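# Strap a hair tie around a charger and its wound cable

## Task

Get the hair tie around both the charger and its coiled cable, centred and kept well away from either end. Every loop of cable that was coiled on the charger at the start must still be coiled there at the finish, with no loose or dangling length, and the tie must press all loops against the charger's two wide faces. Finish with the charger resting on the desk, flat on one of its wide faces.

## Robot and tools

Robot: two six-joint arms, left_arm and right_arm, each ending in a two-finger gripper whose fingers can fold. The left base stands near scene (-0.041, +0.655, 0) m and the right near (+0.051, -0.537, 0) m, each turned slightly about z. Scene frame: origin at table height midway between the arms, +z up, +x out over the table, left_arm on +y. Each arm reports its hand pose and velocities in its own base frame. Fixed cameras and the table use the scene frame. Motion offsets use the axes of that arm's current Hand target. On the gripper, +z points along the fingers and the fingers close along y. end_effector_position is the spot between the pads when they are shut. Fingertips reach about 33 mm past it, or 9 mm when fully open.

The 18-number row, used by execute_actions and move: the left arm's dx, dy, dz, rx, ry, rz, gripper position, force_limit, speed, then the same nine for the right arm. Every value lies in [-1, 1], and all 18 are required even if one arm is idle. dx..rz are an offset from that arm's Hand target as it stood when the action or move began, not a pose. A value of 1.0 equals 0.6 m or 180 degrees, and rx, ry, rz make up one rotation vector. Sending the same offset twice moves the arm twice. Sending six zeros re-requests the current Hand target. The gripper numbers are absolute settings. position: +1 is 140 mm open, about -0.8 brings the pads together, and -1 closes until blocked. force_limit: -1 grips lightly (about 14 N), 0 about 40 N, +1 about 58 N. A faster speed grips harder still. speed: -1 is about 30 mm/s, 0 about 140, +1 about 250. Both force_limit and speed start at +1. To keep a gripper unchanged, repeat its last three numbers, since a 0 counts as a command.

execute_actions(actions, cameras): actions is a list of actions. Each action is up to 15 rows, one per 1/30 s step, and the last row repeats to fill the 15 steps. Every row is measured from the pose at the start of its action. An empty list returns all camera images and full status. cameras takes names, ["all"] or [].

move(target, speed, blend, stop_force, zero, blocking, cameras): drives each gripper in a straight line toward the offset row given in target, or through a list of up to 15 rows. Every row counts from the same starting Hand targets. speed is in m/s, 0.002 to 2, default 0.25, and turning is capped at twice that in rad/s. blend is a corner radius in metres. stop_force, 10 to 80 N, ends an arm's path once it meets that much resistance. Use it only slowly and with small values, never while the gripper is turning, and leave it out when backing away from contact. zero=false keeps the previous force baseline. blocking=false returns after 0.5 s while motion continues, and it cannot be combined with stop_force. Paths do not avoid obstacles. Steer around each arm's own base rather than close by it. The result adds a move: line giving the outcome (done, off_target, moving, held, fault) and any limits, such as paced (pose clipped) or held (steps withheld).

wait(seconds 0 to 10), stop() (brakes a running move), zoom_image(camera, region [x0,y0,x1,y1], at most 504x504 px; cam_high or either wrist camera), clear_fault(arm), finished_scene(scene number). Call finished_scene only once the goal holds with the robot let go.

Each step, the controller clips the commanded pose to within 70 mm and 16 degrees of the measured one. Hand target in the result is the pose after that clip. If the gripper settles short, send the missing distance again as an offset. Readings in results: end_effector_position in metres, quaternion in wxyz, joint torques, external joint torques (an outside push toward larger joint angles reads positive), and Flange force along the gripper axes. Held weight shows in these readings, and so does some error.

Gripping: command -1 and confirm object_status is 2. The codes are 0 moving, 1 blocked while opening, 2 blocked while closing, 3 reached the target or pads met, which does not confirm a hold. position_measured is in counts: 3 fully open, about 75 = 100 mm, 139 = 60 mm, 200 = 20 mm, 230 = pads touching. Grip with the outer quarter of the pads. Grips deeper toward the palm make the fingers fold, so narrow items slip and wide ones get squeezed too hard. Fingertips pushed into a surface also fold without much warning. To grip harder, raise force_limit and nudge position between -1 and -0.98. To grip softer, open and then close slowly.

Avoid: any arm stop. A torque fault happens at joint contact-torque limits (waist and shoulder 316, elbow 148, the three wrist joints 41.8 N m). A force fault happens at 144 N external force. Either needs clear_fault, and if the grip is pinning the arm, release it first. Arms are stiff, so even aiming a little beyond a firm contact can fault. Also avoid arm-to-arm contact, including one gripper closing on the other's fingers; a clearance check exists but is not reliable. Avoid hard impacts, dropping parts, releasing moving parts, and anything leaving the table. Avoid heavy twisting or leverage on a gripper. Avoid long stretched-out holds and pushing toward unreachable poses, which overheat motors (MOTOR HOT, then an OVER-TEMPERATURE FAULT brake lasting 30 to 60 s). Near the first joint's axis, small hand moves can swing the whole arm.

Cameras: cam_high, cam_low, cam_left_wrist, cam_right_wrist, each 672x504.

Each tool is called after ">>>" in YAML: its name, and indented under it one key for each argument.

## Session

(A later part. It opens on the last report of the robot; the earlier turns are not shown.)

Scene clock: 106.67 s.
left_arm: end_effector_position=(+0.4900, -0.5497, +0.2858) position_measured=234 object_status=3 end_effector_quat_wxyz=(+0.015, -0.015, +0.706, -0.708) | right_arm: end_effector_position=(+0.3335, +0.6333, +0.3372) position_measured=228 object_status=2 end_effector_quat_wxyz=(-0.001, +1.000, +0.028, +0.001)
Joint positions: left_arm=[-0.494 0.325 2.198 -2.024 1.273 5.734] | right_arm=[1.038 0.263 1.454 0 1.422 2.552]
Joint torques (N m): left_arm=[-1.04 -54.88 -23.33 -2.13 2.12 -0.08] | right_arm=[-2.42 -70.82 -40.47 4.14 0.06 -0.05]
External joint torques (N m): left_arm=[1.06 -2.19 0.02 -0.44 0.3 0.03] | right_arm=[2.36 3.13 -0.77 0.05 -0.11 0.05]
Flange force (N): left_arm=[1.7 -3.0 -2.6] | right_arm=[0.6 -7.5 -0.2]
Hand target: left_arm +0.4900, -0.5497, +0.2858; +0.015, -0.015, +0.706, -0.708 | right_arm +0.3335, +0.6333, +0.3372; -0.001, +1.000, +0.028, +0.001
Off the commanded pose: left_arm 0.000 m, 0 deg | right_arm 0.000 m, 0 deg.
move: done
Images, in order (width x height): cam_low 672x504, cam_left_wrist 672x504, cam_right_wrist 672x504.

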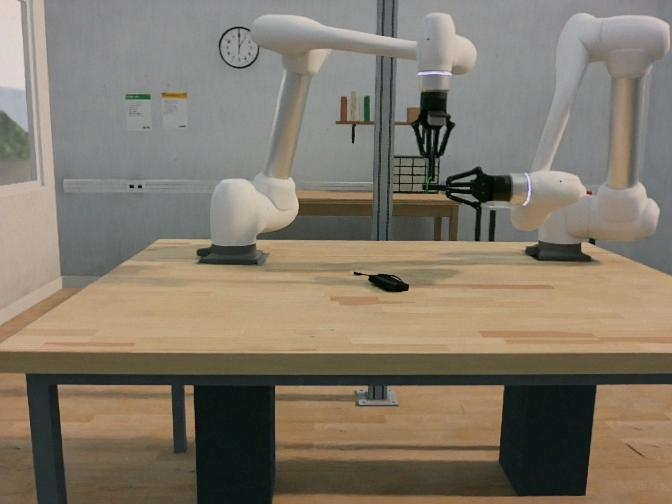

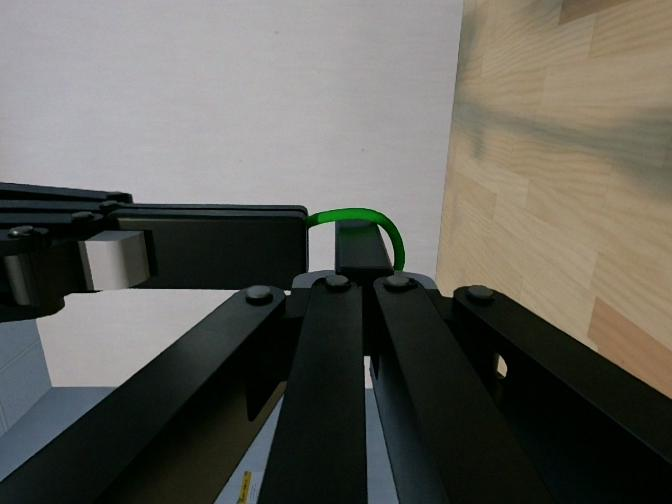

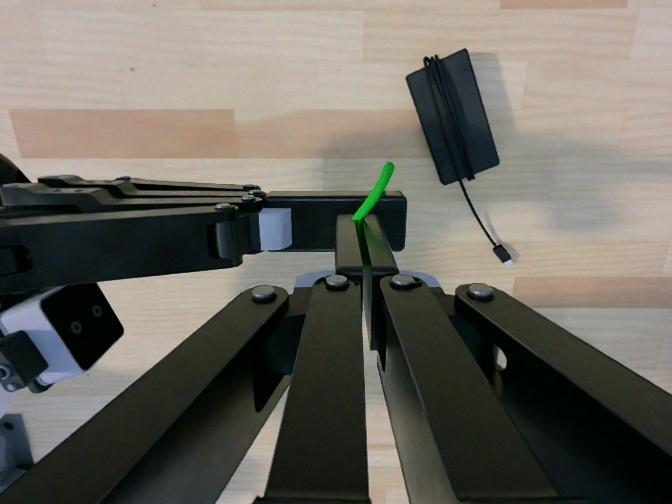

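>>> move:
  target: [0,0.012,0.012,0,0,-0.5,-1,0,0,0,0,0,0,0,0,-1,0,-1]
  speed: 0.3

>>> execute_actions:
  actions:
    - [[0,0,0,0,0,0,-0.5,0,-1,0,0,0,0,0,0,-1,0,-1]]
    - [[0,0,0,0,0,0,-0.5,0,-1,0,0,0,0,0,0,-1,0,-1]]
    - [[0,0,0,0,0,0,-0.5,0,-1,0,0,0,0,0,0,-1,0,-1]]
  cameras: ["cam_left_wrist","cam_right_wrist"]

Scene clock: 113.20 s.
left_arm: end_effector_position=(+0.4903, -0.5570, +0.2785) position_measured=234 object_status=3 end_effector_quat_wxyz=(+0.490, +0.510, -0.488, +0.511) | right_arm: end_effector_position=(+0.3335, +0.6333, +0.3372) position_measured=228 object_status=2 end_effector_quat_wxyz=(-0.001, +1.000, +0.028, +0.001)
Joint positions: left_arm=[-0.506 0.341 2.195 -2.038 1.273 4.178] | right_arm=[1.038 0.263 1.454 0 1.422 2.552]
Joint torques (N m): left_arm=[-1.03 -55.86 -23.02 -2.34 2.18 -0.04] | right_arm=[-1.86 -71.17 -40.39 4.19 0.06 -0.12]
External joint torques (N m): left_arm=[1 -2.35 0.12 -0.2 0.27 0.04] | right_arm=[1.88 2.94 -1 0.01 -0.1 0.12]
Flange force (N): left_arm=[3.4 1.8 -2.9] | right_arm=[1.2 -7.3 -0.6]
Hand target: left_arm +0.4903, -0.5569, +0.2786; +0.490, +0.510, -0.488, +0.511 | right_arm +0.3335, +0.6333, +0.3372; -0.001, +1.000, +0.028, +0.001
Off the commanded pose: left_arm 0.000 m, 0 deg | right_arm 0.000 m, 0 deg.
move: done

Scene clock: 114.90 s.
left_arm: end_effector_position=(+0.4903, -0.5569, +0.2786) position_measured=192 object_status=3 end_effector_quat_wxyz=(+0.490, +0.510, -0.488, +0.511) | right_arm: end_effector_position=(+0.3335, +0.6333, +0.3372) position_measured=228 object_status=2 end_effector_quat_wxyz=(-0.001, +1.000, +0.028, +0.001)
Joint positions: left_arm=[-0.506 0.341 2.195 -2.038 1.273 4.178] | right_arm=[1.038 0.263 1.454 0 1.422 2.552]
Joint torques (N m): left_arm=[-1.28 -54.88 -22.19 -1.7 1.71 -0.13] | right_arm=[-2 -72.22 -41.82 4.15 -0.23 -0.04]
External joint torques (N m): left_arm=[1.32 -3.3 -0.59 -0.82 0.74 0.12] | right_arm=[1.9 5 0.72 0.02 0.18 0.04]
External joint torques at the end of the 1st action: left_arm=[0.01 -2.44 0.35 -0.4 0.37 0.13] | right_arm=[2.21 3.14 -0.63 -0.06 -0.08 0.03]
External joint torques at the end of the 2nd action: left_arm=[1.1 -3.2 -0.86 -0.82 0.72 0.14] | right_arm=[2.51 3.32 0.21 0.06 0.04 0.11]
Flange force (N): left_arm=[4.3 1.9 -2.9] | right_arm=[1.1 -7.2 2.0]
Flange force at the end of the 1st action (N): left_arm=[3.0 3.5 -1.4] | right_arm=[0.7 -7.2 -0.1]
Flange force at the end of the 2nd action (N): left_arm=[4.2 1.6 -2.3] | right_arm=[-0.5 -6.3 1.0]
Hand target: left_arm +0.4903, -0.5569, +0.2786; +0.490, +0.510, -0.488, +0.511 | right_arm +0.3335, +0.6333, +0.3372; -0.001, +1.000, +0.028, +0.001
Off the commanded pose: left_arm 0.000 m, 0 deg | right_arm 0.000 m, 0 deg.
Step readings (end_effector_position of left_arm | right_arm; steps 1 to 15: 1st action; 16 to 30: 2nd action; 31 to 45: 3rd action):
0: (+0.4903, -0.5570, +0.2785) | (+0.3335, +0.6333, +0.3372)
1: (+0.4903, -0.5569, +0.2785) | (+0.3335, +0.6333, +0.3372)
2: (+0.4903, -0.5569, +0.2785) | (+0.3335, +0.6333, +0.3372)
4: (+0.4903, -0.5569, +0.2785) | (+0.3335, +0.6333, +0.3372)
8: (+0.4903, -0.5569, +0.2786) | (+0.3335, +0.6333, +0.3372)
15: (+0.4903, -0.5569, +0.2786) | (+0.3335, +0.6333, +0.3372)
16: (+0.4903, -0.5569, +0.2786) | (+0.3335, +0.6333, +0.3372)
17: (+0.4903, -0.5569, +0.2786) | (+0.3335, +0.6333, +0.3372)
19: (+0.4903, -0.5569, +0.2786) | (+0.3335, +0.6333, +0.3372)
23: (+0.4903, -0.5569, +0.2786) | (+0.3335, +0.6333, +0.3372)
30: (+0.4903, -0.5569, +0.2786) | (+0.3335, +0.6333, +0.3372)
31: (+0.4903, -0.5569, +0.2786) | (+0.3335, +0.6333, +0.3372)
32: (+0.4903, -0.5569, +0.2786) | (+0.3335, +0.6333, +0.3372)
34: (+0.4903, -0.5569, +0.2786) | (+0.3335, +0.6333, +0.3372)
38: (+0.4903, -0.5569, +0.2786) | (+0.3335, +0.6333, +0.3372)
45: (+0.4903, -0.5569, +0.2786) | (+0.3335, +0.6333, +0.3372)
Images, in order (width x height): cam_left_wrist 672x504, cam_right_wrist 672x504.

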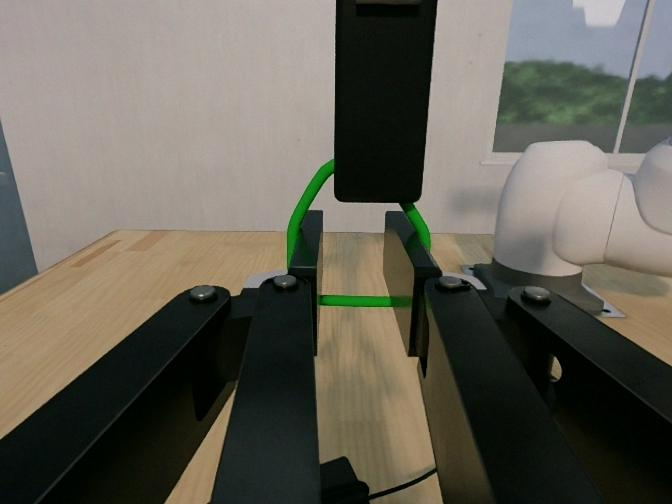

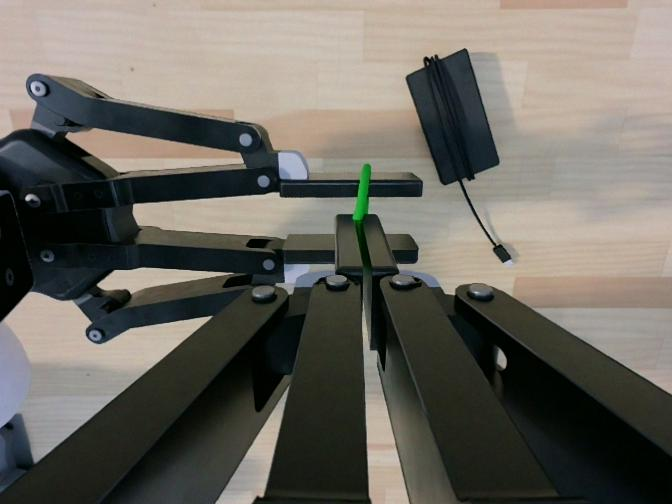

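>>> execute_actions:
  actions:
    - [[0,0,0,0,0,0,-0.42,0,-1,0,0,0,0,0,0,-1,0,-1]]
    - [[0,0,0,0,0,0,-0.42,0,-1,0,0,0,0,0,0,-0.6,0,-1]]
    - [[0,0,0,0,0,0,-0.36,0,-1,0,0,0,0,0,0,-0.5,0,-1]]

>>> move:
  target: [0,0,0,0,0,0,-0.36,0,-1,0,0,-0.15,0,0,0,-0.5,0,-1]
  speed: 0.1
  cameras: ["cam_left_wrist","cam_right_wrist"]

Scene clock: 119.63 s.
left_arm: end_effector_position=(+0.4903, -0.5569, +0.2786) position_measured=174 object_status=3 end_effector_quat_wxyz=(+0.490, +0.510, -0.488, +0.511) | right_arm: end_effector_position=(+0.3335, +0.6333, +0.3372) position_measured=192 object_status=3 end_effector_quat_wxyz=(-0.001, +1.000, +0.028, +0.001)
Joint positions: left_arm=[-0.506 0.341 2.195 -2.038 1.273 4.178] | right_arm=[1.038 0.263 1.454 0 1.422 2.552]
Joint torques (N m): left_arm=[-0.67 -55.68 -23.18 -2.22 2.19 -0.11] | right_arm=[-2.27 -70.81 -40.42 4.2 0.04 -0.09]
External joint torques (N m): left_arm=[0.83 -2.55 0.44 -0.28 0.25 0.11] | right_arm=[2.29 2.78 -0.92 -0.01 -0.08 0.09]
External joint torques at the end of the 1st action: left_arm=[1.48 -3.93 -1.4 -1.17 0.94 0.06] | right_arm=[2.73 5.75 1.34 0.21 0.3 0.1]
External joint torques at the end of the 2nd action: left_arm=[0.74 -2.2 0.55 -0.28 0.24 0.14] | right_arm=[2.27 2.42 -0.78 0.01 -0.05 0.15]
Flange force (N): left_arm=[3.4 2.8 -2.9] | right_arm=[0.5 -7.3 -0.6]
Flange force at the end of the 1st action (N): left_arm=[5.4 1.3 -2.5] | right_arm=[0.1 -7.9 2.9]
Flange force at the end of the 2nd action (N): left_arm=[2.7 2.8 -2.7] | right_arm=[0.0 -6.6 -0.5]
Hand target: left_arm +0.4903, -0.5569, +0.2786; +0.490, +0.510, -0.488, +0.511 | right_arm +0.3335, +0.6333, +0.3372; -0.001, +1.000, +0.028, +0.001
Off the commanded pose: left_arm 0.000 m, 0 deg | right_arm 0.000 m, 0 deg.
Step readings (end_effector_position of left_arm | right_arm; steps 1 to 15: 1st action; 16 to 30: 2nd action; 31 to 45: 3rd action):
0: (+0.4903, -0.5569, +0.2786) | (+0.3335, +0.6333, +0.3372)
1: (+0.4903, -0.5569, +0.2786) | (+0.3335, +0.6333, +0.3372)
2: (+0.4903, -0.5569, +0.2786) | (+0.3335, +0.6333, +0.3372)
4: (+0.4903, -0.5569, +0.2786) | (+0.3335, +0.6333, +0.3372)
8: (+0.4903, -0.5569, +0.2786) | (+0.3335, +0.6333, +0.3372)
15: (+0.4903, -0.5569, +0.2786) | (+0.3335, +0.6333, +0.3372)
16: (+0.4903, -0.5569, +0.2786) | (+0.3335, +0.6333, +0.3372)
17: (+0.4903, -0.5569, +0.2786) | (+0.3335, +0.6333, +0.3372)
19: (+0.4903, -0.5569, +0.2786) | (+0.3335, +0.6333, +0.3372)
23: (+0.4903, -0.5569, +0.2786) | (+0.3335, +0.6333, +0.3372)
30: (+0.4903, -0.5569, +0.2786) | (+0.3335, +0.6333, +0.3372)
31: (+0.4903, -0.5569, +0.2786) | (+0.3335, +0.6333, +0.3372)
32: (+0.4903, -0.5569, +0.2786) | (+0.3335, +0.6333, +0.3372)
34: (+0.4903, -0.5569, +0.2786) | (+0.3335, +0.6333, +0.3372)
38: (+0.4903, -0.5569, +0.2786) | (+0.3335, +0.6333, +0.3372)
45: (+0.4903, -0.5569, +0.2786) | (+0.3335, +0.6333, +0.3372)

Scene clock: 120.83 s.
left_arm: end_effector_position=(+0.4903, -0.5569, +0.2786) position_measured=174 object_status=3 end_effector_quat_wxyz=(+0.490, +0.510, -0.488, +0.511) | right_arm: end_effector_position=(+0.3334, +0.6331, +0.4272) position_measured=192 object_status=3 end_effector_quat_wxyz=(-0.001, +1.000, +0.028, +0.001)
Joint positions: left_arm=[-0.506 0.341 2.195 -2.038 1.273 4.178] | right_arm=[1.038 0.252 1.306 0 1.58 2.552]
Joint torques (N m): left_arm=[-1.09 -55.8 -23.09 -2.16 2.21 -0.12] | right_arm=[-2 -69.45 -41.07 4.2 0.01 -0.09]
External joint torques (N m): left_arm=[1.12 -2.44 0.38 -0.35 0.24 0.12] | right_arm=[1.96 2.17 -0.65 0.04 -0.05 0.09]
Flange force (N): left_arm=[3.2 2.4 -3.2] | right_arm=[0.2 -5.9 -1.1]
Hand target: left_arm +0.4903, -0.5569, +0.2786; +0.490, +0.510, -0.488, +0.511 | right_arm +0.3334, +0.6331, +0.4272; -0.001, +1.000, +0.028, +0.001
Off the commanded pose: left_arm 0.000 m, 0 deg | right_arm 0.000 m, 0 deg.
move: done
Images, in order (width x height): cam_left_wrist 672x504, cam_right_wrist 672x504.

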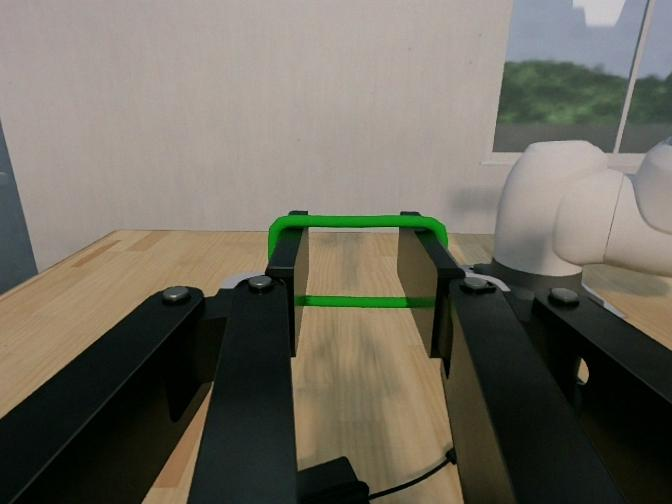

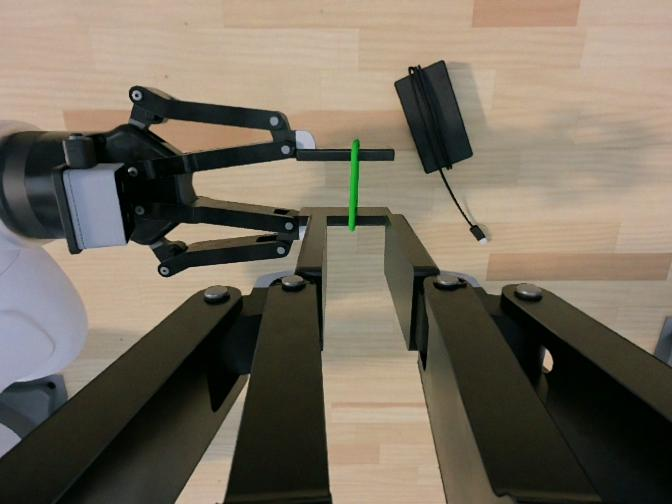

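>>> move:
  target:
    - [0,0,0,0,0,0,-0.36,0,-1,0.0645,0.229,0,0,0,0.4,0.12,0,0]
    - [0,0,0,0,0,0,-0.36,0,-1,0.0645,0.229,0.45,0,0,0.876,0.12,0,0]
  blend: [0.03,0]
  speed: 0.4
  cameras: ["cam_right_wrist"]

Scene clock: 132.33 s.
left_arm: end_effector_position=(+0.4903, -0.5569, +0.2786) position_measured=174 object_status=3 end_effector_quat_wxyz=(+0.490, +0.510, -0.488, +0.511) | right_arm: end_effector_position=(+0.3803, +0.4987, +0.1570) position_measured=114 object_status=3 end_effector_quat_wxyz=(+0.001, -0.221, +0.975, +0.001)
Joint positions: left_arm=[-0.506 0.341 2.195 -2.038 1.273 4.178] | right_arm=[0.864 0.219 1.852 0 1.068 5.13]
Joint torques (N m): left_arm=[-1.08 -55.66 -22.97 -2.19 2.17 -0.06] | right_arm=[-2.44 -60.89 -35.89 3.78 0.08 -0.06]
External joint torques (N m): left_arm=[1.08 -2.61 0.07 -0.34 0.28 0.06] | right_arm=[2.48 1.63 -0.81 0.01 -0.05 0.06]
Flange force (N): left_arm=[3.7 2.0 -3.0] | right_arm=[-1.8 5.5 0.6]
Hand target: left_arm +0.4903, -0.5569, +0.2786; +0.490, +0.510, -0.488, +0.511 | right_arm +0.3802, +0.4987, +0.1570; +0.001, -0.221, +0.975, +0.001
Off the commanded pose: left_arm 0.000 m, 0 deg | right_arm 0.000 m, 0 deg.
move: done
Images, in order (width x height): cam_right_wrist 672x504.

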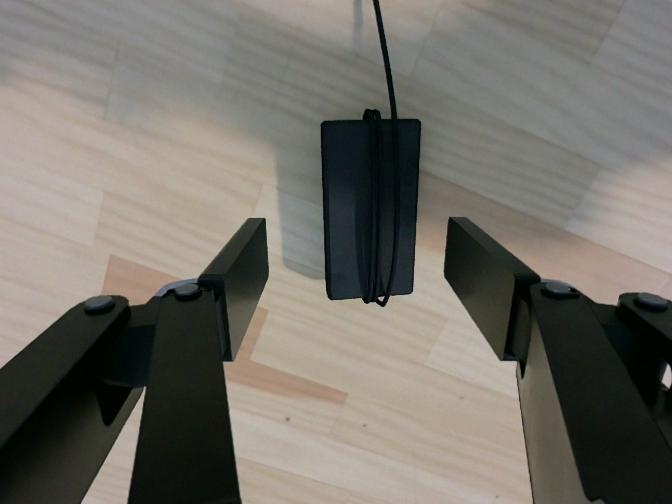

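>>> move:
  target:
    - [0,0,0,0,0,0,-0.36,0,-1,0.058,0.025,0.12,0,0,0,0.12,0,0]
    - [0,0,0,0,0,0,-0.36,0,-1,0.058,0.025,0.193,0,0,0,0.12,0,0]
  blend: [0.01,0]
  speed: [0.2,0.1]

>>> execute_actions:
  actions:
    - [[0,0,0,0,0,0,-0.36,0,-1,0,0,0,0,0,0,-1,-0.3,-1]]
    - [[0,0,0,0,0,0,-0.36,0,-1,0,0,0,0,0,0,-1,-0.3,-1]]
  cameras: ["cam_right_wrist"]

Scene clock: 137.87 s.
left_arm: end_effector_position=(+0.4903, -0.5569, +0.2786) position_measured=174 object_status=3 end_effector_quat_wxyz=(+0.490, +0.510, -0.488, +0.511) | right_arm: end_effector_position=(+0.3426, +0.4975, +0.0411) position_measured=114 object_status=3 end_effector_quat_wxyz=(+0.001, -0.221, +0.975, +0.001)
Joint positions: left_arm=[-0.506 0.341 2.195 -2.038 1.273 4.178] | right_arm=[0.911 0.301 1.995 0 0.842 5.177]
Joint torques (N m): left_arm=[-0.68 -56.14 -22.87 -2.17 2.1 -0.03] | right_arm=[-1.96 -64.07 -30.4 3.13 0.07 -0.11]
External joint torques (N m): left_arm=[0.79 -2.11 0.09 -0.35 0.34 0.02] | right_arm=[1.97 2.23 -0.83 0.1 -0.04 0.11]
Flange force (N): left_arm=[2.8 1.8 -2.3] | right_arm=[-2.4 5.3 2.1]
Hand target: left_arm +0.4903, -0.5569, +0.2786; +0.490, +0.510, -0.488, +0.511 | right_arm +0.3426, +0.4975, +0.0411; +0.001, -0.221, +0.975, +0.001
Off the commanded pose: left_arm 0.000 m, 0 deg | right_arm 0.000 m, 0 deg.
move: done

Scene clock: 139.07 s.
left_arm: end_effector_position=(+0.4903, -0.5569, +0.2786) position_measured=174 object_status=3 end_effector_quat_wxyz=(+0.490, +0.510, -0.488, +0.511) | right_arm: end_effector_position=(+0.3425, +0.4975, +0.0411) position_measured=132 object_status=2 end_effector_quat_wxyz=(+0.001, -0.221, +0.975, +0.001)
Joint positions: left_arm=[-0.506 0.341 2.195 -2.038 1.273 4.178] | right_arm=[0.911 0.301 1.995 0 0.842 5.177]
Joint torques (N m): left_arm=[-0.5 -56.23 -22.86 -2.26 2.21 -0.1] | right_arm=[-1.89 -61.82 -29.34 3.36 -0.27 -0.12]
External joint torques (N m): left_arm=[0.53 -1.83 0.25 -0.24 0.23 0.1] | right_arm=[1.83 0.4 -1.8 -0.14 0.3 0.12]
External joint torques at the end of the 1st action: left_arm=[0.22 -2.31 0.6 -0.37 0.25 0.15] | right_arm=[1.86 0.95 -1.18 -0.14 0.26 0.11]
Flange force (N): left_arm=[2.3 2.0 -1.9] | right_arm=[-2.2 5.0 -1.3]
Flange force at the end of the 1st action (N): left_arm=[2.8 3.6 -1.8] | right_arm=[-1.7 4.8 -0.2]
Hand target: left_arm +0.4903, -0.5569, +0.2786; +0.490, +0.510, -0.488, +0.511 | right_arm +0.3426, +0.4975, +0.0411; +0.001, -0.221, +0.975, +0.001
Off the commanded pose: left_arm 0.000 m, 0 deg | right_arm 0.000 m, 0 deg.
Step readings (end_effector_position of left_arm | right_arm; steps 1 to 15: 1st action; 16 to 30: 2nd action):
0: (+0.4903, -0.5569, +0.2786) | (+0.3426, +0.4975, +0.0411)
1: (+0.4903, -0.5569, +0.2786) | (+0.3426, +0.4975, +0.0411)
2: (+0.4903, -0.5569, +0.2786) | (+0.3426, +0.4975, +0.0411)
4: (+0.4903, -0.5569, +0.2786) | (+0.3426, +0.4975, +0.0411)
8: (+0.4903, -0.5569, +0.2786) | (+0.3426, +0.4975, +0.0411)
15: (+0.4903, -0.5569, +0.2786) | (+0.3426, +0.4975, +0.0411)
16: (+0.4903, -0.5569, +0.2786) | (+0.3426, +0.4975, +0.0411)
17: (+0.4903, -0.5569, +0.2786) | (+0.3426, +0.4974, +0.0411)
19: (+0.4903, -0.5569, +0.2786) | (+0.3426, +0.4974, +0.0411)
23: (+0.4903, -0.5569, +0.2786) | (+0.3426, +0.4974, +0.0411)
30: (+0.4903, -0.5569, +0.2786) | (+0.3426, +0.4974, +0.0411)
Images, in order (width x height): cam_right_wrist 672x504.

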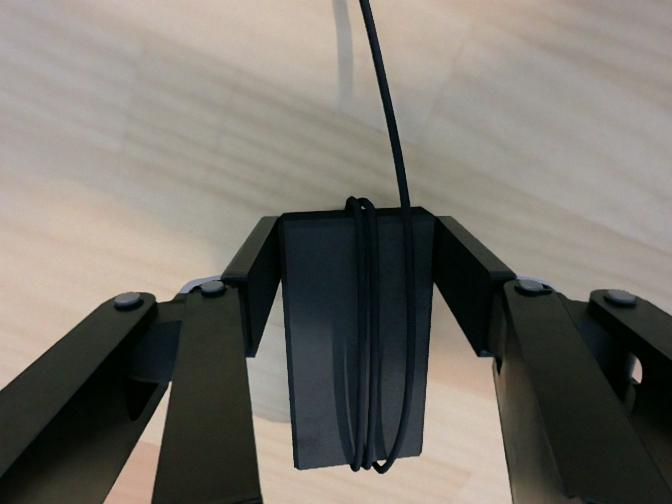

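>>> move:
  target:
    - [0,0,0,0,0,0,0.05,0,-1,0,0,-0.2,0,0,0,-1,-0.3,-1]
    - [0,0,0,0,0,0,0.05,0,-1,0,-0.019,-0.4425,0,0,-0.376,-1,-0.3,-1]
  blend: [0.02,0]
  speed: 0.25
  cameras: ["all"]

>>> zoom_image:
  camera: "cam_low"
  region: [360, 140, 500, 240]

Scene clock: 152.50 s.
left_arm: end_effector_position=(+0.4903, -0.5569, +0.2786) position_measured=123 object_status=3 end_effector_quat_wxyz=(+0.490, +0.510, -0.488, +0.511) | right_arm: end_effector_position=(+0.3470, +0.4866, +0.3066) position_measured=132 object_status=2 end_effector_quat_wxyz=(-0.001, +0.727, -0.687, +0.000)
Joint positions: left_arm=[-0.506 0.341 2.195 -2.038 1.273 4.178] | right_arm=[0.893 0.085 1.723 0 1.331 3.979]
Joint torques (N m): left_arm=[-1.52 -55.49 -23.16 -2.12 2.16 -0.16] | right_arm=[-2.35 -52.78 -41.22 4.25 0.03 -0.12]
External joint torques (N m): left_arm=[1.56 -2.75 0.41 -0.39 0.27 0.15] | right_arm=[2.38 3.41 0.61 -0.11 -0.01 0.12]
Flange force (N): left_arm=[3.6 2.4 -4.0] | right_arm=[-6.2 0.4 2.2]
Hand target: left_arm +0.4903, -0.5569, +0.2786; +0.490, +0.510, -0.488, +0.511 | right_arm +0.3470, +0.4866, +0.3066; -0.001, +0.727, -0.687, +0.000
Off the commanded pose: left_arm 0.000 m, 0 deg | right_arm 0.000 m, 0 deg.
move: done; blend cut to 0 m at target 1

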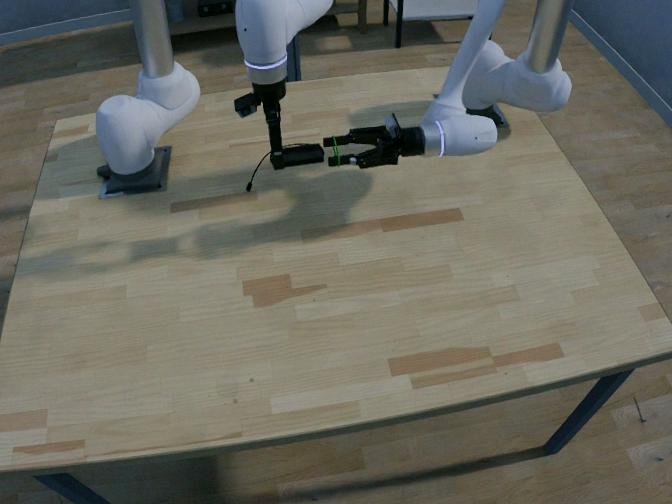

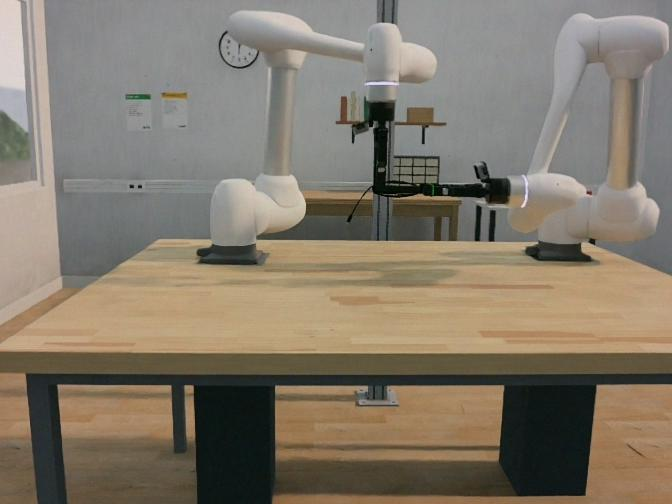

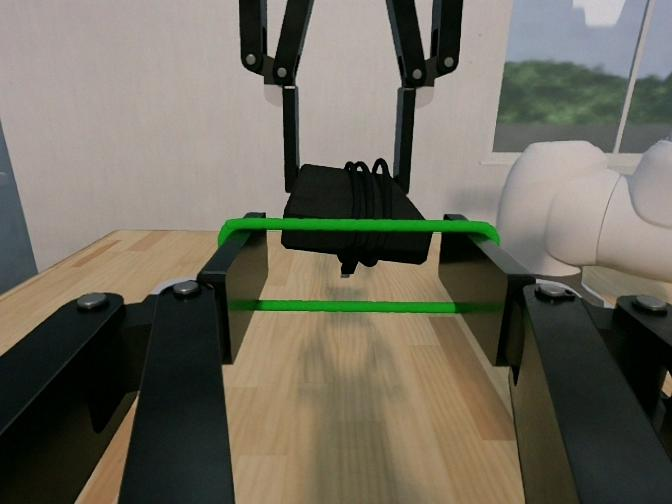

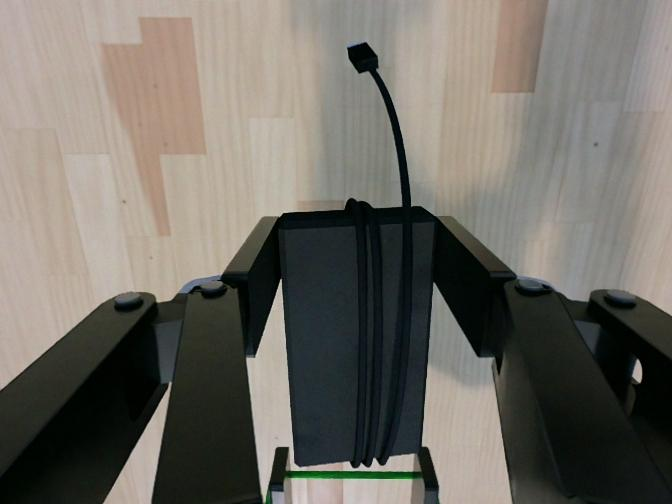

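Scaled by 3.600.

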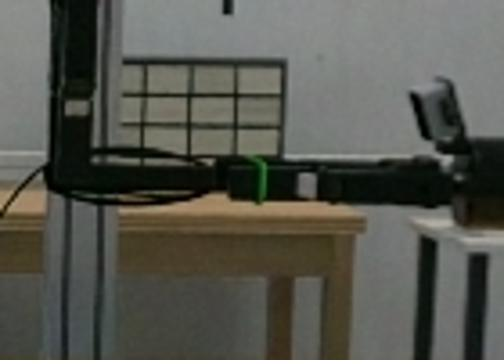

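>>> move:
  target:
    - [0,0,0,0,0,0.033,0.05,0,-1,0,0,0.006,0,0,0,-1,-0.3,-1]
    - [0,0,0,0,0,0.033,0.05,0,-1,-0.055,0,0.006,0,0,0,-1,-0.3,-1]
  speed: 0.06
  cameras: ["cam_left_wrist","cam_low"]

>>> zoom_image:
  camera: "cam_low"
  region: [360, 150, 480, 230]

>>> zoom_image:
  camera: "cam_left_wrist"
  region: [210, 140, 510, 340]

Scene clock: 164.07 s.
left_arm: end_effector_position=(+0.4903, -0.5569, +0.2786) position_measured=123 object_status=3 end_effector_quat_wxyz=(+0.463, +0.484, -0.514, +0.536) | right_arm: end_effector_position=(+0.3452, +0.5196, +0.3030) position_measured=132 object_status=2 end_effector_quat_wxyz=(-0.001, +0.727, -0.687, +0.000)
Joint positions: left_arm=[-0.506 0.341 2.195 -2.038 1.273 4.282] | right_arm=[0.929 0.127 1.682 0 1.33 4.014]
Joint torques (N m): left_arm=[-1.48 -55.91 -23.22 -2.23 2.27 -0.05] | right_arm=[-2.44 -57.48 -41.18 4.31 -0.14 -0.08]
External joint torques (N m): left_arm=[1.47 -2.32 0.51 -0.28 0.17 0.04] | right_arm=[2.45 3.76 0.6 -0.17 0.16 0.08]
Flange force (N): left_arm=[3.4 1.7 -3.8] | right_arm=[-6.5 0.2 2.0]
Hand target: left_arm +0.4903, -0.5569, +0.2786; +0.463, +0.484, -0.514, +0.536 | right_arm +0.3452, +0.5196, +0.3030; -0.001, +0.727, -0.687, +0.000
Off the commanded pose: left_arm 0.000 m, 0 deg | right_arm 0.000 m, 0 deg.
move: done
Images, in order (width x height): cam_low 672x504, cam_left_wrist 672x504.

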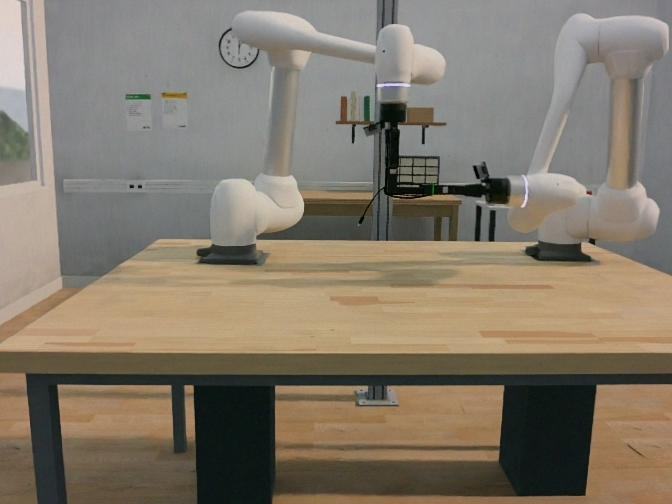

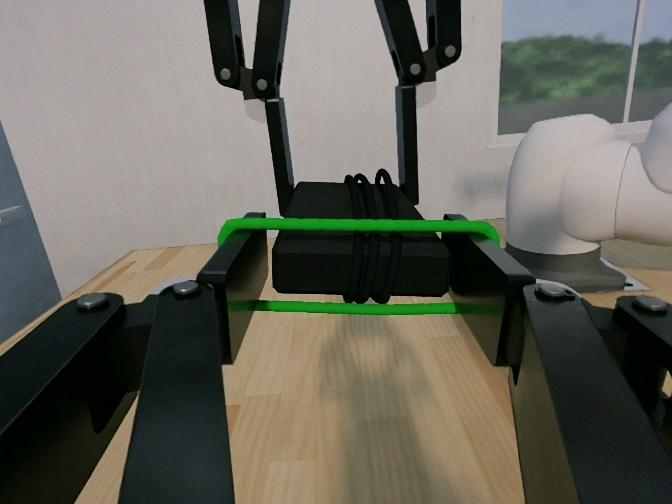

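Scaled by 4.200.

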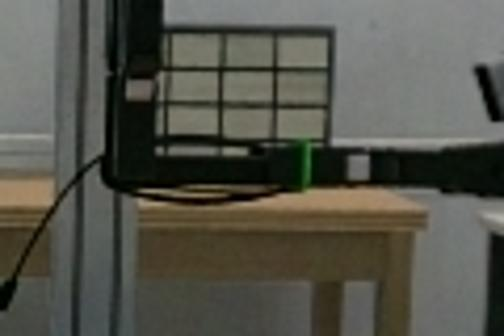

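Scaled by 1.680.

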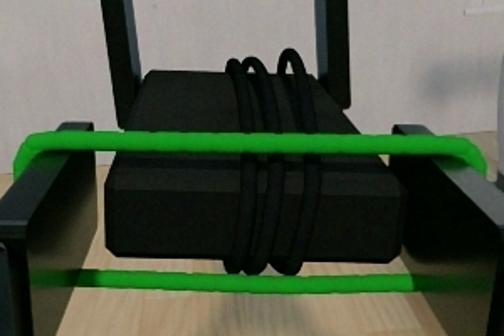

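>>> move:
  target:
    - [0,0,0,0,0,0,0.05,0,-1,-0.093,0,0,0,0,0,-1,-0.3,-1]
  speed: 0.05
  cameras: ["cam_left_wrist","cam_low","cam_right_wrist"]

>>> zoom_image:
  camera: "cam_low"
  region: [360, 150, 480, 230]

Scene clock: 168.23 s.
left_arm: end_effector_position=(+0.4903, -0.5569, +0.2786) position_measured=123 object_status=3 end_effector_quat_wxyz=(+0.463, +0.484, -0.514, +0.536) | right_arm: end_effector_position=(+0.3420, +0.5753, +0.3032) position_measured=132 object_status=2 end_effector_quat_wxyz=(-0.001, +0.727, -0.687, +0.000)
Joint positions: left_arm=[-0.506 0.341 2.195 -2.038 1.273 4.282] | right_arm=[0.983 0.199 1.597 0 1.343 4.068]
Joint torques (N m): left_arm=[-0.76 -56.2 -23.58 -2.27 2.34 -0.12] | right_arm=[-1.99 -64.85 -40.98 4.26 -0.1 -0.06]
External joint torques (N m): left_arm=[0.73 -2.15 0.85 -0.23 0.1 0.12] | right_arm=[1.98 3.84 0.33 -0.11 0.12 0.06]
Flange force (N): left_arm=[3.0 2.9 -2.8] | right_arm=[-6.4 -0.6 1.6]
Hand target: left_arm +0.4903, -0.5569, +0.2786; +0.463, +0.484, -0.514, +0.536 | right_arm +0.3420, +0.5753, +0.3032; -0.001, +0.727, -0.687, +0.000
Off the commanded pose: left_arm 0.000 m, 0 deg | right_arm 0.000 m, 0 deg.
move: done
Images, in order (width x height): cam_low 672x504, cam_left_wrist 672x504, cam_right_wrist 672x504.

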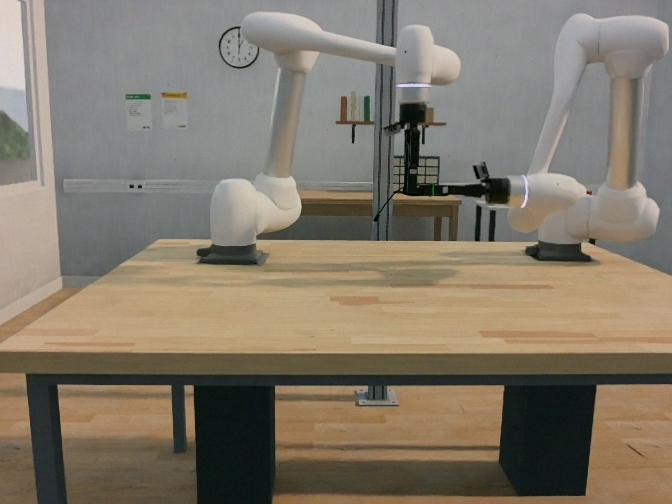

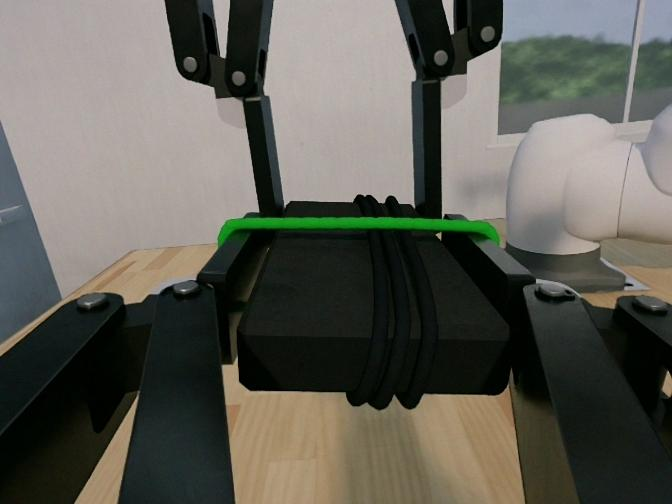

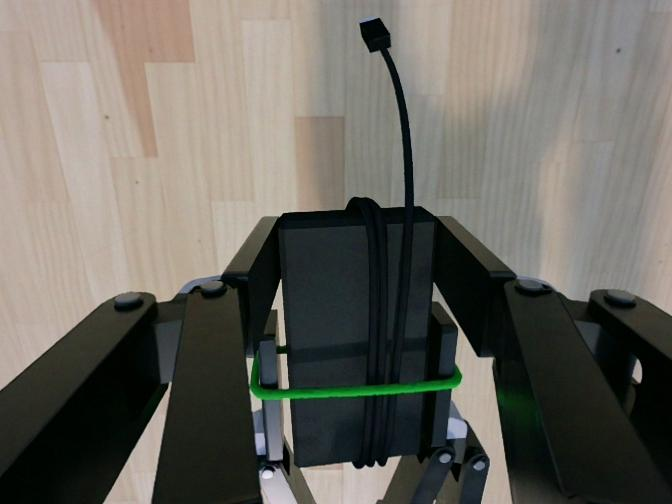

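Scaled by 4.200.

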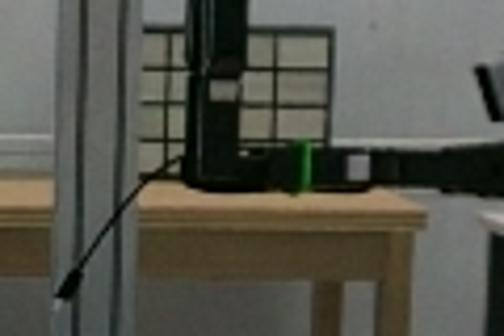

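>>> move:
  target:
    - [0,0,0,0,0,0,0.05,0,-1,-0.01,0,0,0,0,0,-1,-0.3,-1]
  speed: 0.05

>>> execute_actions:
  actions:
    - [[0,0,0,0,0,0,-1,-0.5,-1,0,0,0,0,0,0,-1,-0.3,-1]]
    - [[0,0,0,0,0,0,-1,-0.5,-1,0,0,0,0,0,0,-1,-0.3,-1]]
    - [[0,0,0,0,0,0,-1,-0.5,-1,0,0,0,0,0,0,0.15,-0.3,-1]]
    - [[0,0,0,0,0,0,-1,-0.5,-1,0,0,0,0,0,0,0.15,-0.3,-1]]
  cameras: ["cam_left_wrist","cam_right_wrist"]

Scene clock: 179.20 s.
left_arm: end_effector_position=(+0.4903, -0.5569, +0.2786) position_measured=123 object_status=3 end_effector_quat_wxyz=(+0.463, +0.484, -0.514, +0.536) | right_arm: end_effector_position=(+0.3417, +0.5812, +0.3032) position_measured=132 object_status=2 end_effector_quat_wxyz=(-0.001, +0.727, -0.687, +0.000)
Joint positions: left_arm=[-0.506 0.341 2.195 -2.038 1.273 4.282] | right_arm=[0.988 0.207 1.587 0 1.345 4.073]
Joint torques (N m): left_arm=[-1.3 -56.14 -25.82 -3.28 1.83 -0.08] | right_arm=[2.43 -65.22 -41.33 6.07 -0.42 -0.32]
External joint torques (N m): left_arm=[1.43 -2.17 3.15 0.78 0.6 0.07] | right_arm=[-2.44 3.61 0.69 -1.92 0.45 0.32]
Flange force (N): left_arm=[2.4 4.9 -7.8] | right_arm=[-1.9 -5.0 1.5]
Hand target: left_arm +0.4903, -0.5569, +0.2786; +0.463, +0.484, -0.514, +0.536 | right_arm +0.3417, +0.5813, +0.3032; -0.001, +0.727, -0.687, +0.000
Off the commanded pose: left_arm 0.000 m, 0 deg | right_arm 0.000 m, 0 deg.
move: done

Scene clock: 181.40 s.
left_arm: end_effector_position=(+0.4903, -0.5569, +0.2786) position_measured=132 object_status=2 end_effector_quat_wxyz=(+0.463, +0.484, -0.514, +0.536) | right_arm: end_effector_position=(+0.3417, +0.5813, +0.3032) position_measured=110 object_status=3 end_effector_quat_wxyz=(-0.001, +0.727, -0.687, +0.000)
Joint positions: left_arm=[-0.506 0.341 2.195 -2.038 1.273 4.282] | right_arm=[0.988 0.207 1.587 0 1.345 4.073]
Joint torques (N m): left_arm=[-1.54 -57.54 -24.36 -2.62 2.96 -0.19] | right_arm=[-1.82 -64.26 -39.69 4.14 0.08 -0.06]
External joint torques (N m): left_arm=[1.58 -0.63 1.6 0.1 -0.52 0.18] | right_arm=[1.77 2.74 -0.93 0.01 -0.06 0.06]
External joint torques at the end of the 1st action: left_arm=[-4.46 -3.37 8.05 4.32 2.7 0.04] | right_arm=[-9.64 4.59 -1.03 -5.77 -0.9 0.34]
External joint torques at the end of the 2nd action: left_arm=[-3.91 -3.66 8.55 4.68 2.78 0.08] | right_arm=[-9.69 3.33 -1.08 -6.15 -0.79 0.33]
External joint torques at the end of the 3rd action: left_arm=[1.22 -0.18 1.66 0.1 -0.53 0.05] | right_arm=[2.74 1.91 -0.99 -0.02 -0.08 0.09]
Flange force (N): left_arm=[0.7 1.8 -3.9] | right_arm=[-6.7 -1.2 -0.2]
Flange force at the end of the 1st action (N): left_arm=[3.5 15.7 -10.1] | right_arm=[0.8 -16.0 1.8]
Flange force at the end of the 2nd action (N): left_arm=[3.8 15.9 -12.1] | right_arm=[2.4 -15.1 1.1]
Flange force at the end of the 3rd action (N): left_arm=[0.2 1.7 -3.1] | right_arm=[-6.6 0.7 -0.5]
Hand target: left_arm +0.4903, -0.5569, +0.2786; +0.463, +0.484, -0.514, +0.536 | right_arm +0.3417, +0.5813, +0.3032; -0.001, +0.727, -0.687, +0.000
Off the commanded pose: left_arm 0.000 m, 0 deg | right_arm 0.000 m, 0 deg.
Step readings (end_effector_position of left_arm | right_arm; steps 1 to 15: 1st action; 16 to 30: 2nd action; 31 to 45: 3rd action; 46 to 60: 4th action):
0: (+0.4903, -0.5569, +0.2786) | (+0.3417, +0.5812, +0.3032)
1: (+0.4903, -0.5569, +0.2786) | (+0.3417, +0.5812, +0.3032)
2: (+0.4903, -0.5569, +0.2786) | (+0.3417, +0.5812, +0.3032)
4: (+0.4903, -0.5569, +0.2786) | (+0.3417, +0.5812, +0.3032)
8: (+0.4903, -0.5569, +0.2786) | (+0.3418, +0.5812, +0.3032)
15: (+0.4903, -0.5569, +0.2786) | (+0.3418, +0.5812, +0.3032)
16: (+0.4903, -0.5569, +0.2786) | (+0.3418, +0.5812, +0.3032)
17: (+0.4903, -0.5569, +0.2786) | (+0.3418, +0.5812, +0.3032)
19: (+0.4903, -0.5569, +0.2786) | (+0.3417, +0.5812, +0.3032)
23: (+0.4903, -0.5569, +0.2786) | (+0.3417, +0.5813, +0.3032)
30: (+0.4903, -0.5569, +0.2786) | (+0.3417, +0.5813, +0.3032)
31: (+0.4903, -0.5569, +0.2786) | (+0.3417, +0.5813, +0.3032)
32: (+0.4903, -0.5569, +0.2786) | (+0.3417, +0.5813, +0.3032)
34: (+0.4903, -0.5569, +0.2786) | (+0.3416, +0.5813, +0.3032)
38: (+0.4903, -0.5569, +0.2786) | (+0.3415, +0.5814, +0.3032)
45: (+0.4903, -0.5569, +0.2786) | (+0.3416, +0.5813, +0.3032)
46: (+0.4903, -0.5569, +0.2786) | (+0.3416, +0.5813, +0.3032)
47: (+0.4903, -0.5569, +0.2786) | (+0.3416, +0.5813, +0.3032)
49: (+0.4903, -0.5569, +0.2786) | (+0.3416, +0.5813, +0.3032)
53: (+0.4903, -0.5569, +0.2786) | (+0.3416, +0.5813, +0.3032)
60: (+0.4903, -0.5569, +0.2786) | (+0.3417, +0.5813, +0.3032)
Images, in order (width x height): cam_left_wrist 672x504, cam_right_wrist 672x504.

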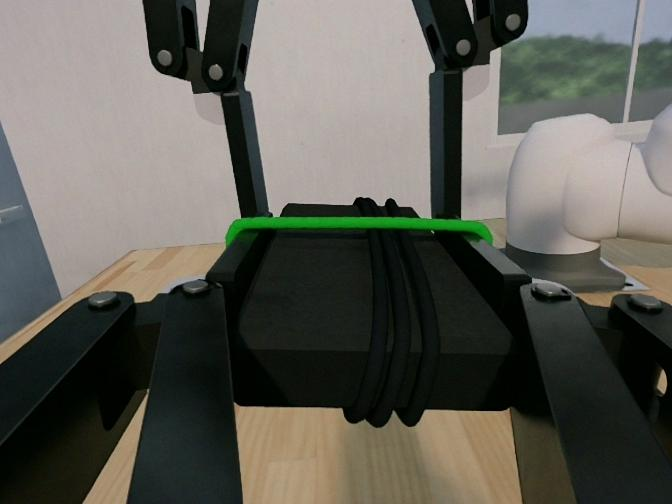

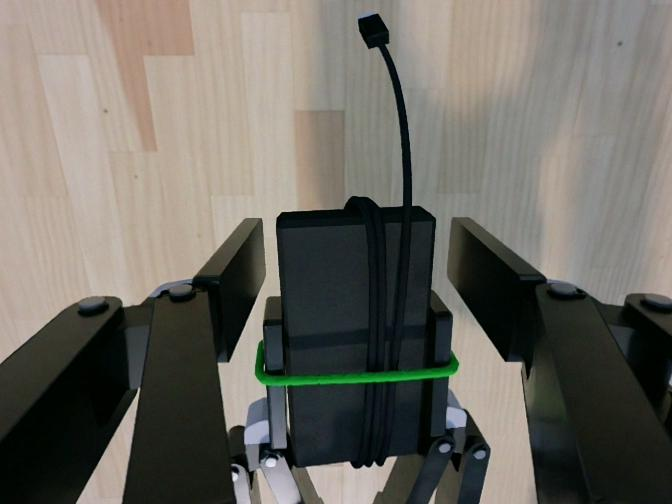

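>>> move:
  target:
    - [0,0,0,0,0,0,-1,-0.5,-1,0,0,-0.25,0,0,0,0.15,-0.3,-1]
    - [0,0,0,0,0,0,-1,-0.5,-1,-0.073,0.2245,-0.25,0.533,0,0,0.15,-0.3,-1]
    - [0,0,0,0,0,0,-1,-0.5,-1,-0.073,0.2245,0.04,0.533,0,0,0.15,-0.3,-1]
  blend: [0.03,0.02,0]
  speed: [0.15,0.4,0.3]
  cameras: ["all"]

Scene clock: 188.83 s.
left_arm: end_effector_position=(+0.4903, -0.5569, +0.2786) position_measured=132 object_status=2 end_effector_quat_wxyz=(+0.463, +0.484, -0.514, +0.536) | right_arm: end_effector_position=(+0.2048, +0.6174, +0.2791) position_measured=110 object_status=3 end_effector_quat_wxyz=(+0.541, -0.486, +0.460, -0.510)
Joint positions: left_arm=[-0.506 0.341 2.195 -2.038 1.273 4.282] | right_arm=[1.721 0.485 2.043 -1.555 1.711 5.668]
Joint torques (N m): left_arm=[-1.45 -57.75 -24.17 -2.67 2.93 -0.1] | right_arm=[-2.53 -70.87 -19.58 -1.73 2.29 -0.17]
External joint torques (N m): left_arm=[1.43 -0.26 1.68 0.18 -0.5 0.09] | right_arm=[2.52 2.88 -0.6 0.22 -0.08 0.12]
Flange force (N): left_arm=[0.3 1.6 -3.7] | right_arm=[-3.6 3.8 -5.4]
Hand target: left_arm +0.4903, -0.5569, +0.2786; +0.463, +0.484, -0.514, +0.536 | right_arm +0.2048, +0.6174, +0.2790; +0.541, -0.486, +0.460, -0.510
Off the commanded pose: left_arm 0.000 m, 0 deg | right_arm 0.000 m, 0 deg.
move: done

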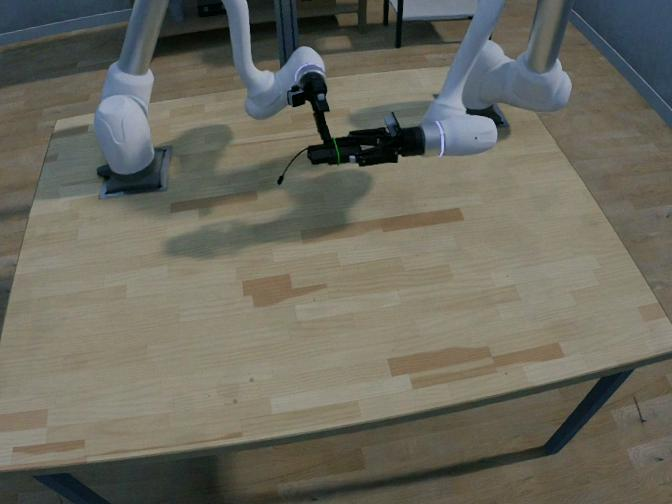

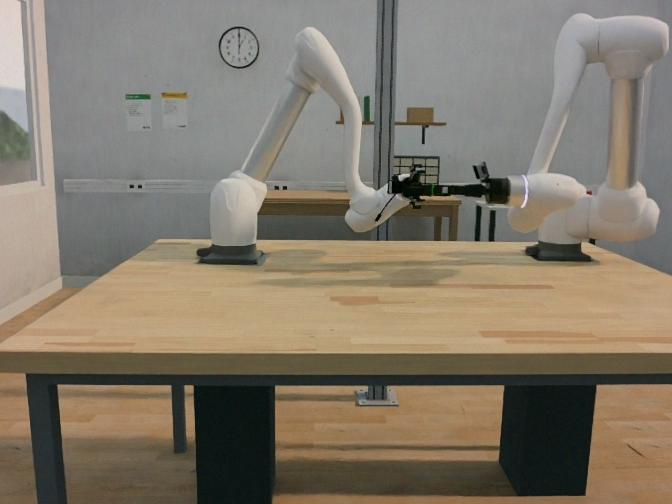

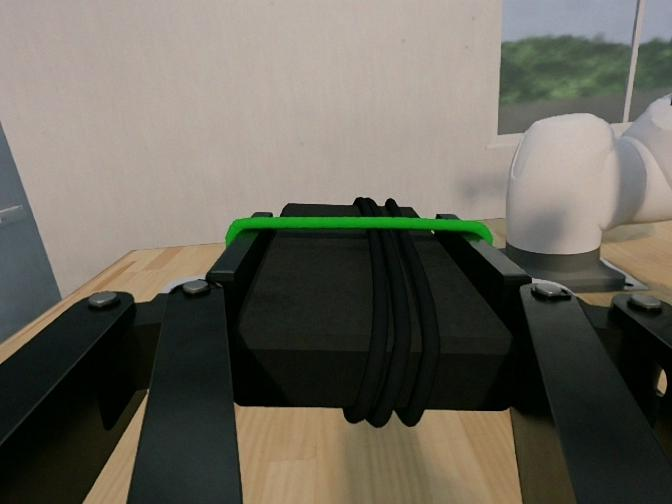

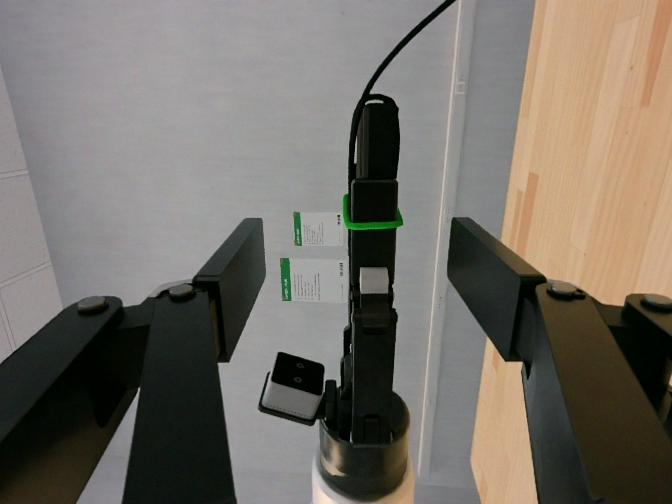

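>>> move:
  target:
    - [0,0,0,0,0,0,-1,-0.5,-1,0,0.026,0,0,0,0,0.15,-0.3,-1]
    - [0,0,0,0,0,0,-1,-0.5,-1,0,0.026,0.183,0,0,0,0.15,-0.3,-1]
  blend: 0.01
  speed: 0.1
  cameras: ["cam_left_wrist","cam_right_wrist"]

Scene clock: 194.20 s.
left_arm: end_effector_position=(+0.4903, -0.5569, +0.2786) position_measured=132 object_status=2 end_effector_quat_wxyz=(+0.463, +0.484, -0.514, +0.536) | right_arm: end_effector_position=(+0.3154, +0.6237, +0.2751) position_measured=110 object_status=3 end_effector_quat_wxyz=(+0.541, -0.486, +0.460, -0.510)
Joint positions: left_arm=[-0.506 0.341 2.195 -2.038 1.273 4.282] | right_arm=[1.538 0.484 2.057 -1.704 1.608 5.687]
Joint torques (N m): left_arm=[-0.61 -57.95 -24.31 -2.57 2.96 -0.03] | right_arm=[-2.21 -70.71 -19.59 -2.15 2.33 -0.13]
External joint torques (N m): left_arm=[0.56 -0.1 1.8 0.08 -0.53 0.02] | right_arm=[2.24 2.5 -0.71 0.29 -0.08 0.09]
Flange force (N): left_arm=[0.1 2.6 -2.1] | right_arm=[-4.3 3.3 -4.3]
Hand target: left_arm +0.4903, -0.5569, +0.2786; +0.463, +0.484, -0.514, +0.536 | right_arm +0.3154, +0.6237, +0.2751; +0.541, -0.486, +0.460, -0.510
Off the commanded pose: left_arm 0.000 m, 0 deg | right_arm 0.000 m, 0 deg.
move: done; blend cut to 0.0078 m at target 1
Images, in order (width x height): cam_left_wrist 672x504, cam_right_wrist 672x504.

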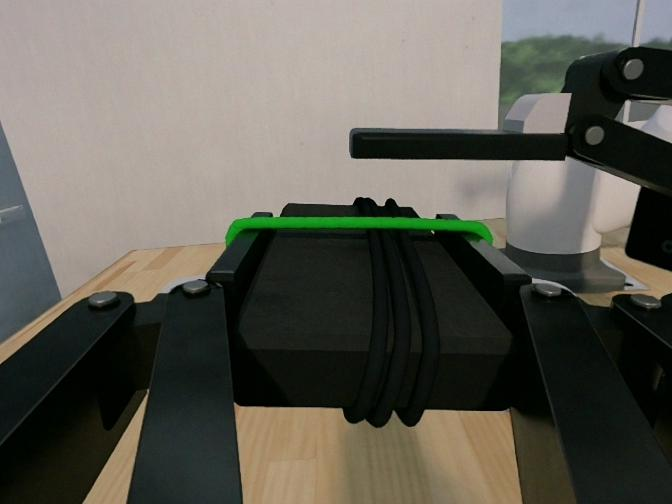

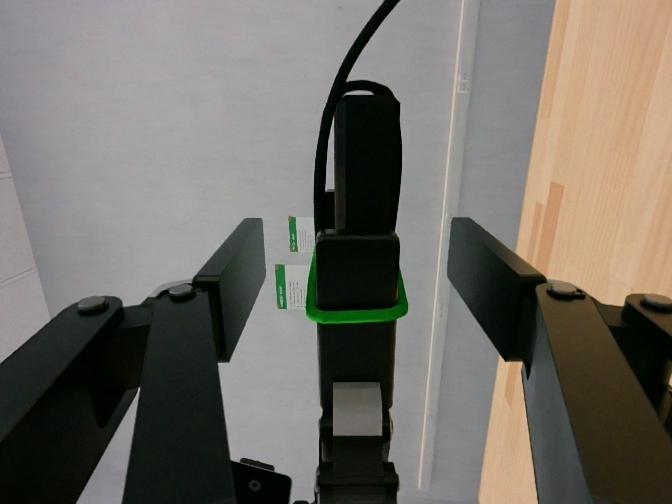

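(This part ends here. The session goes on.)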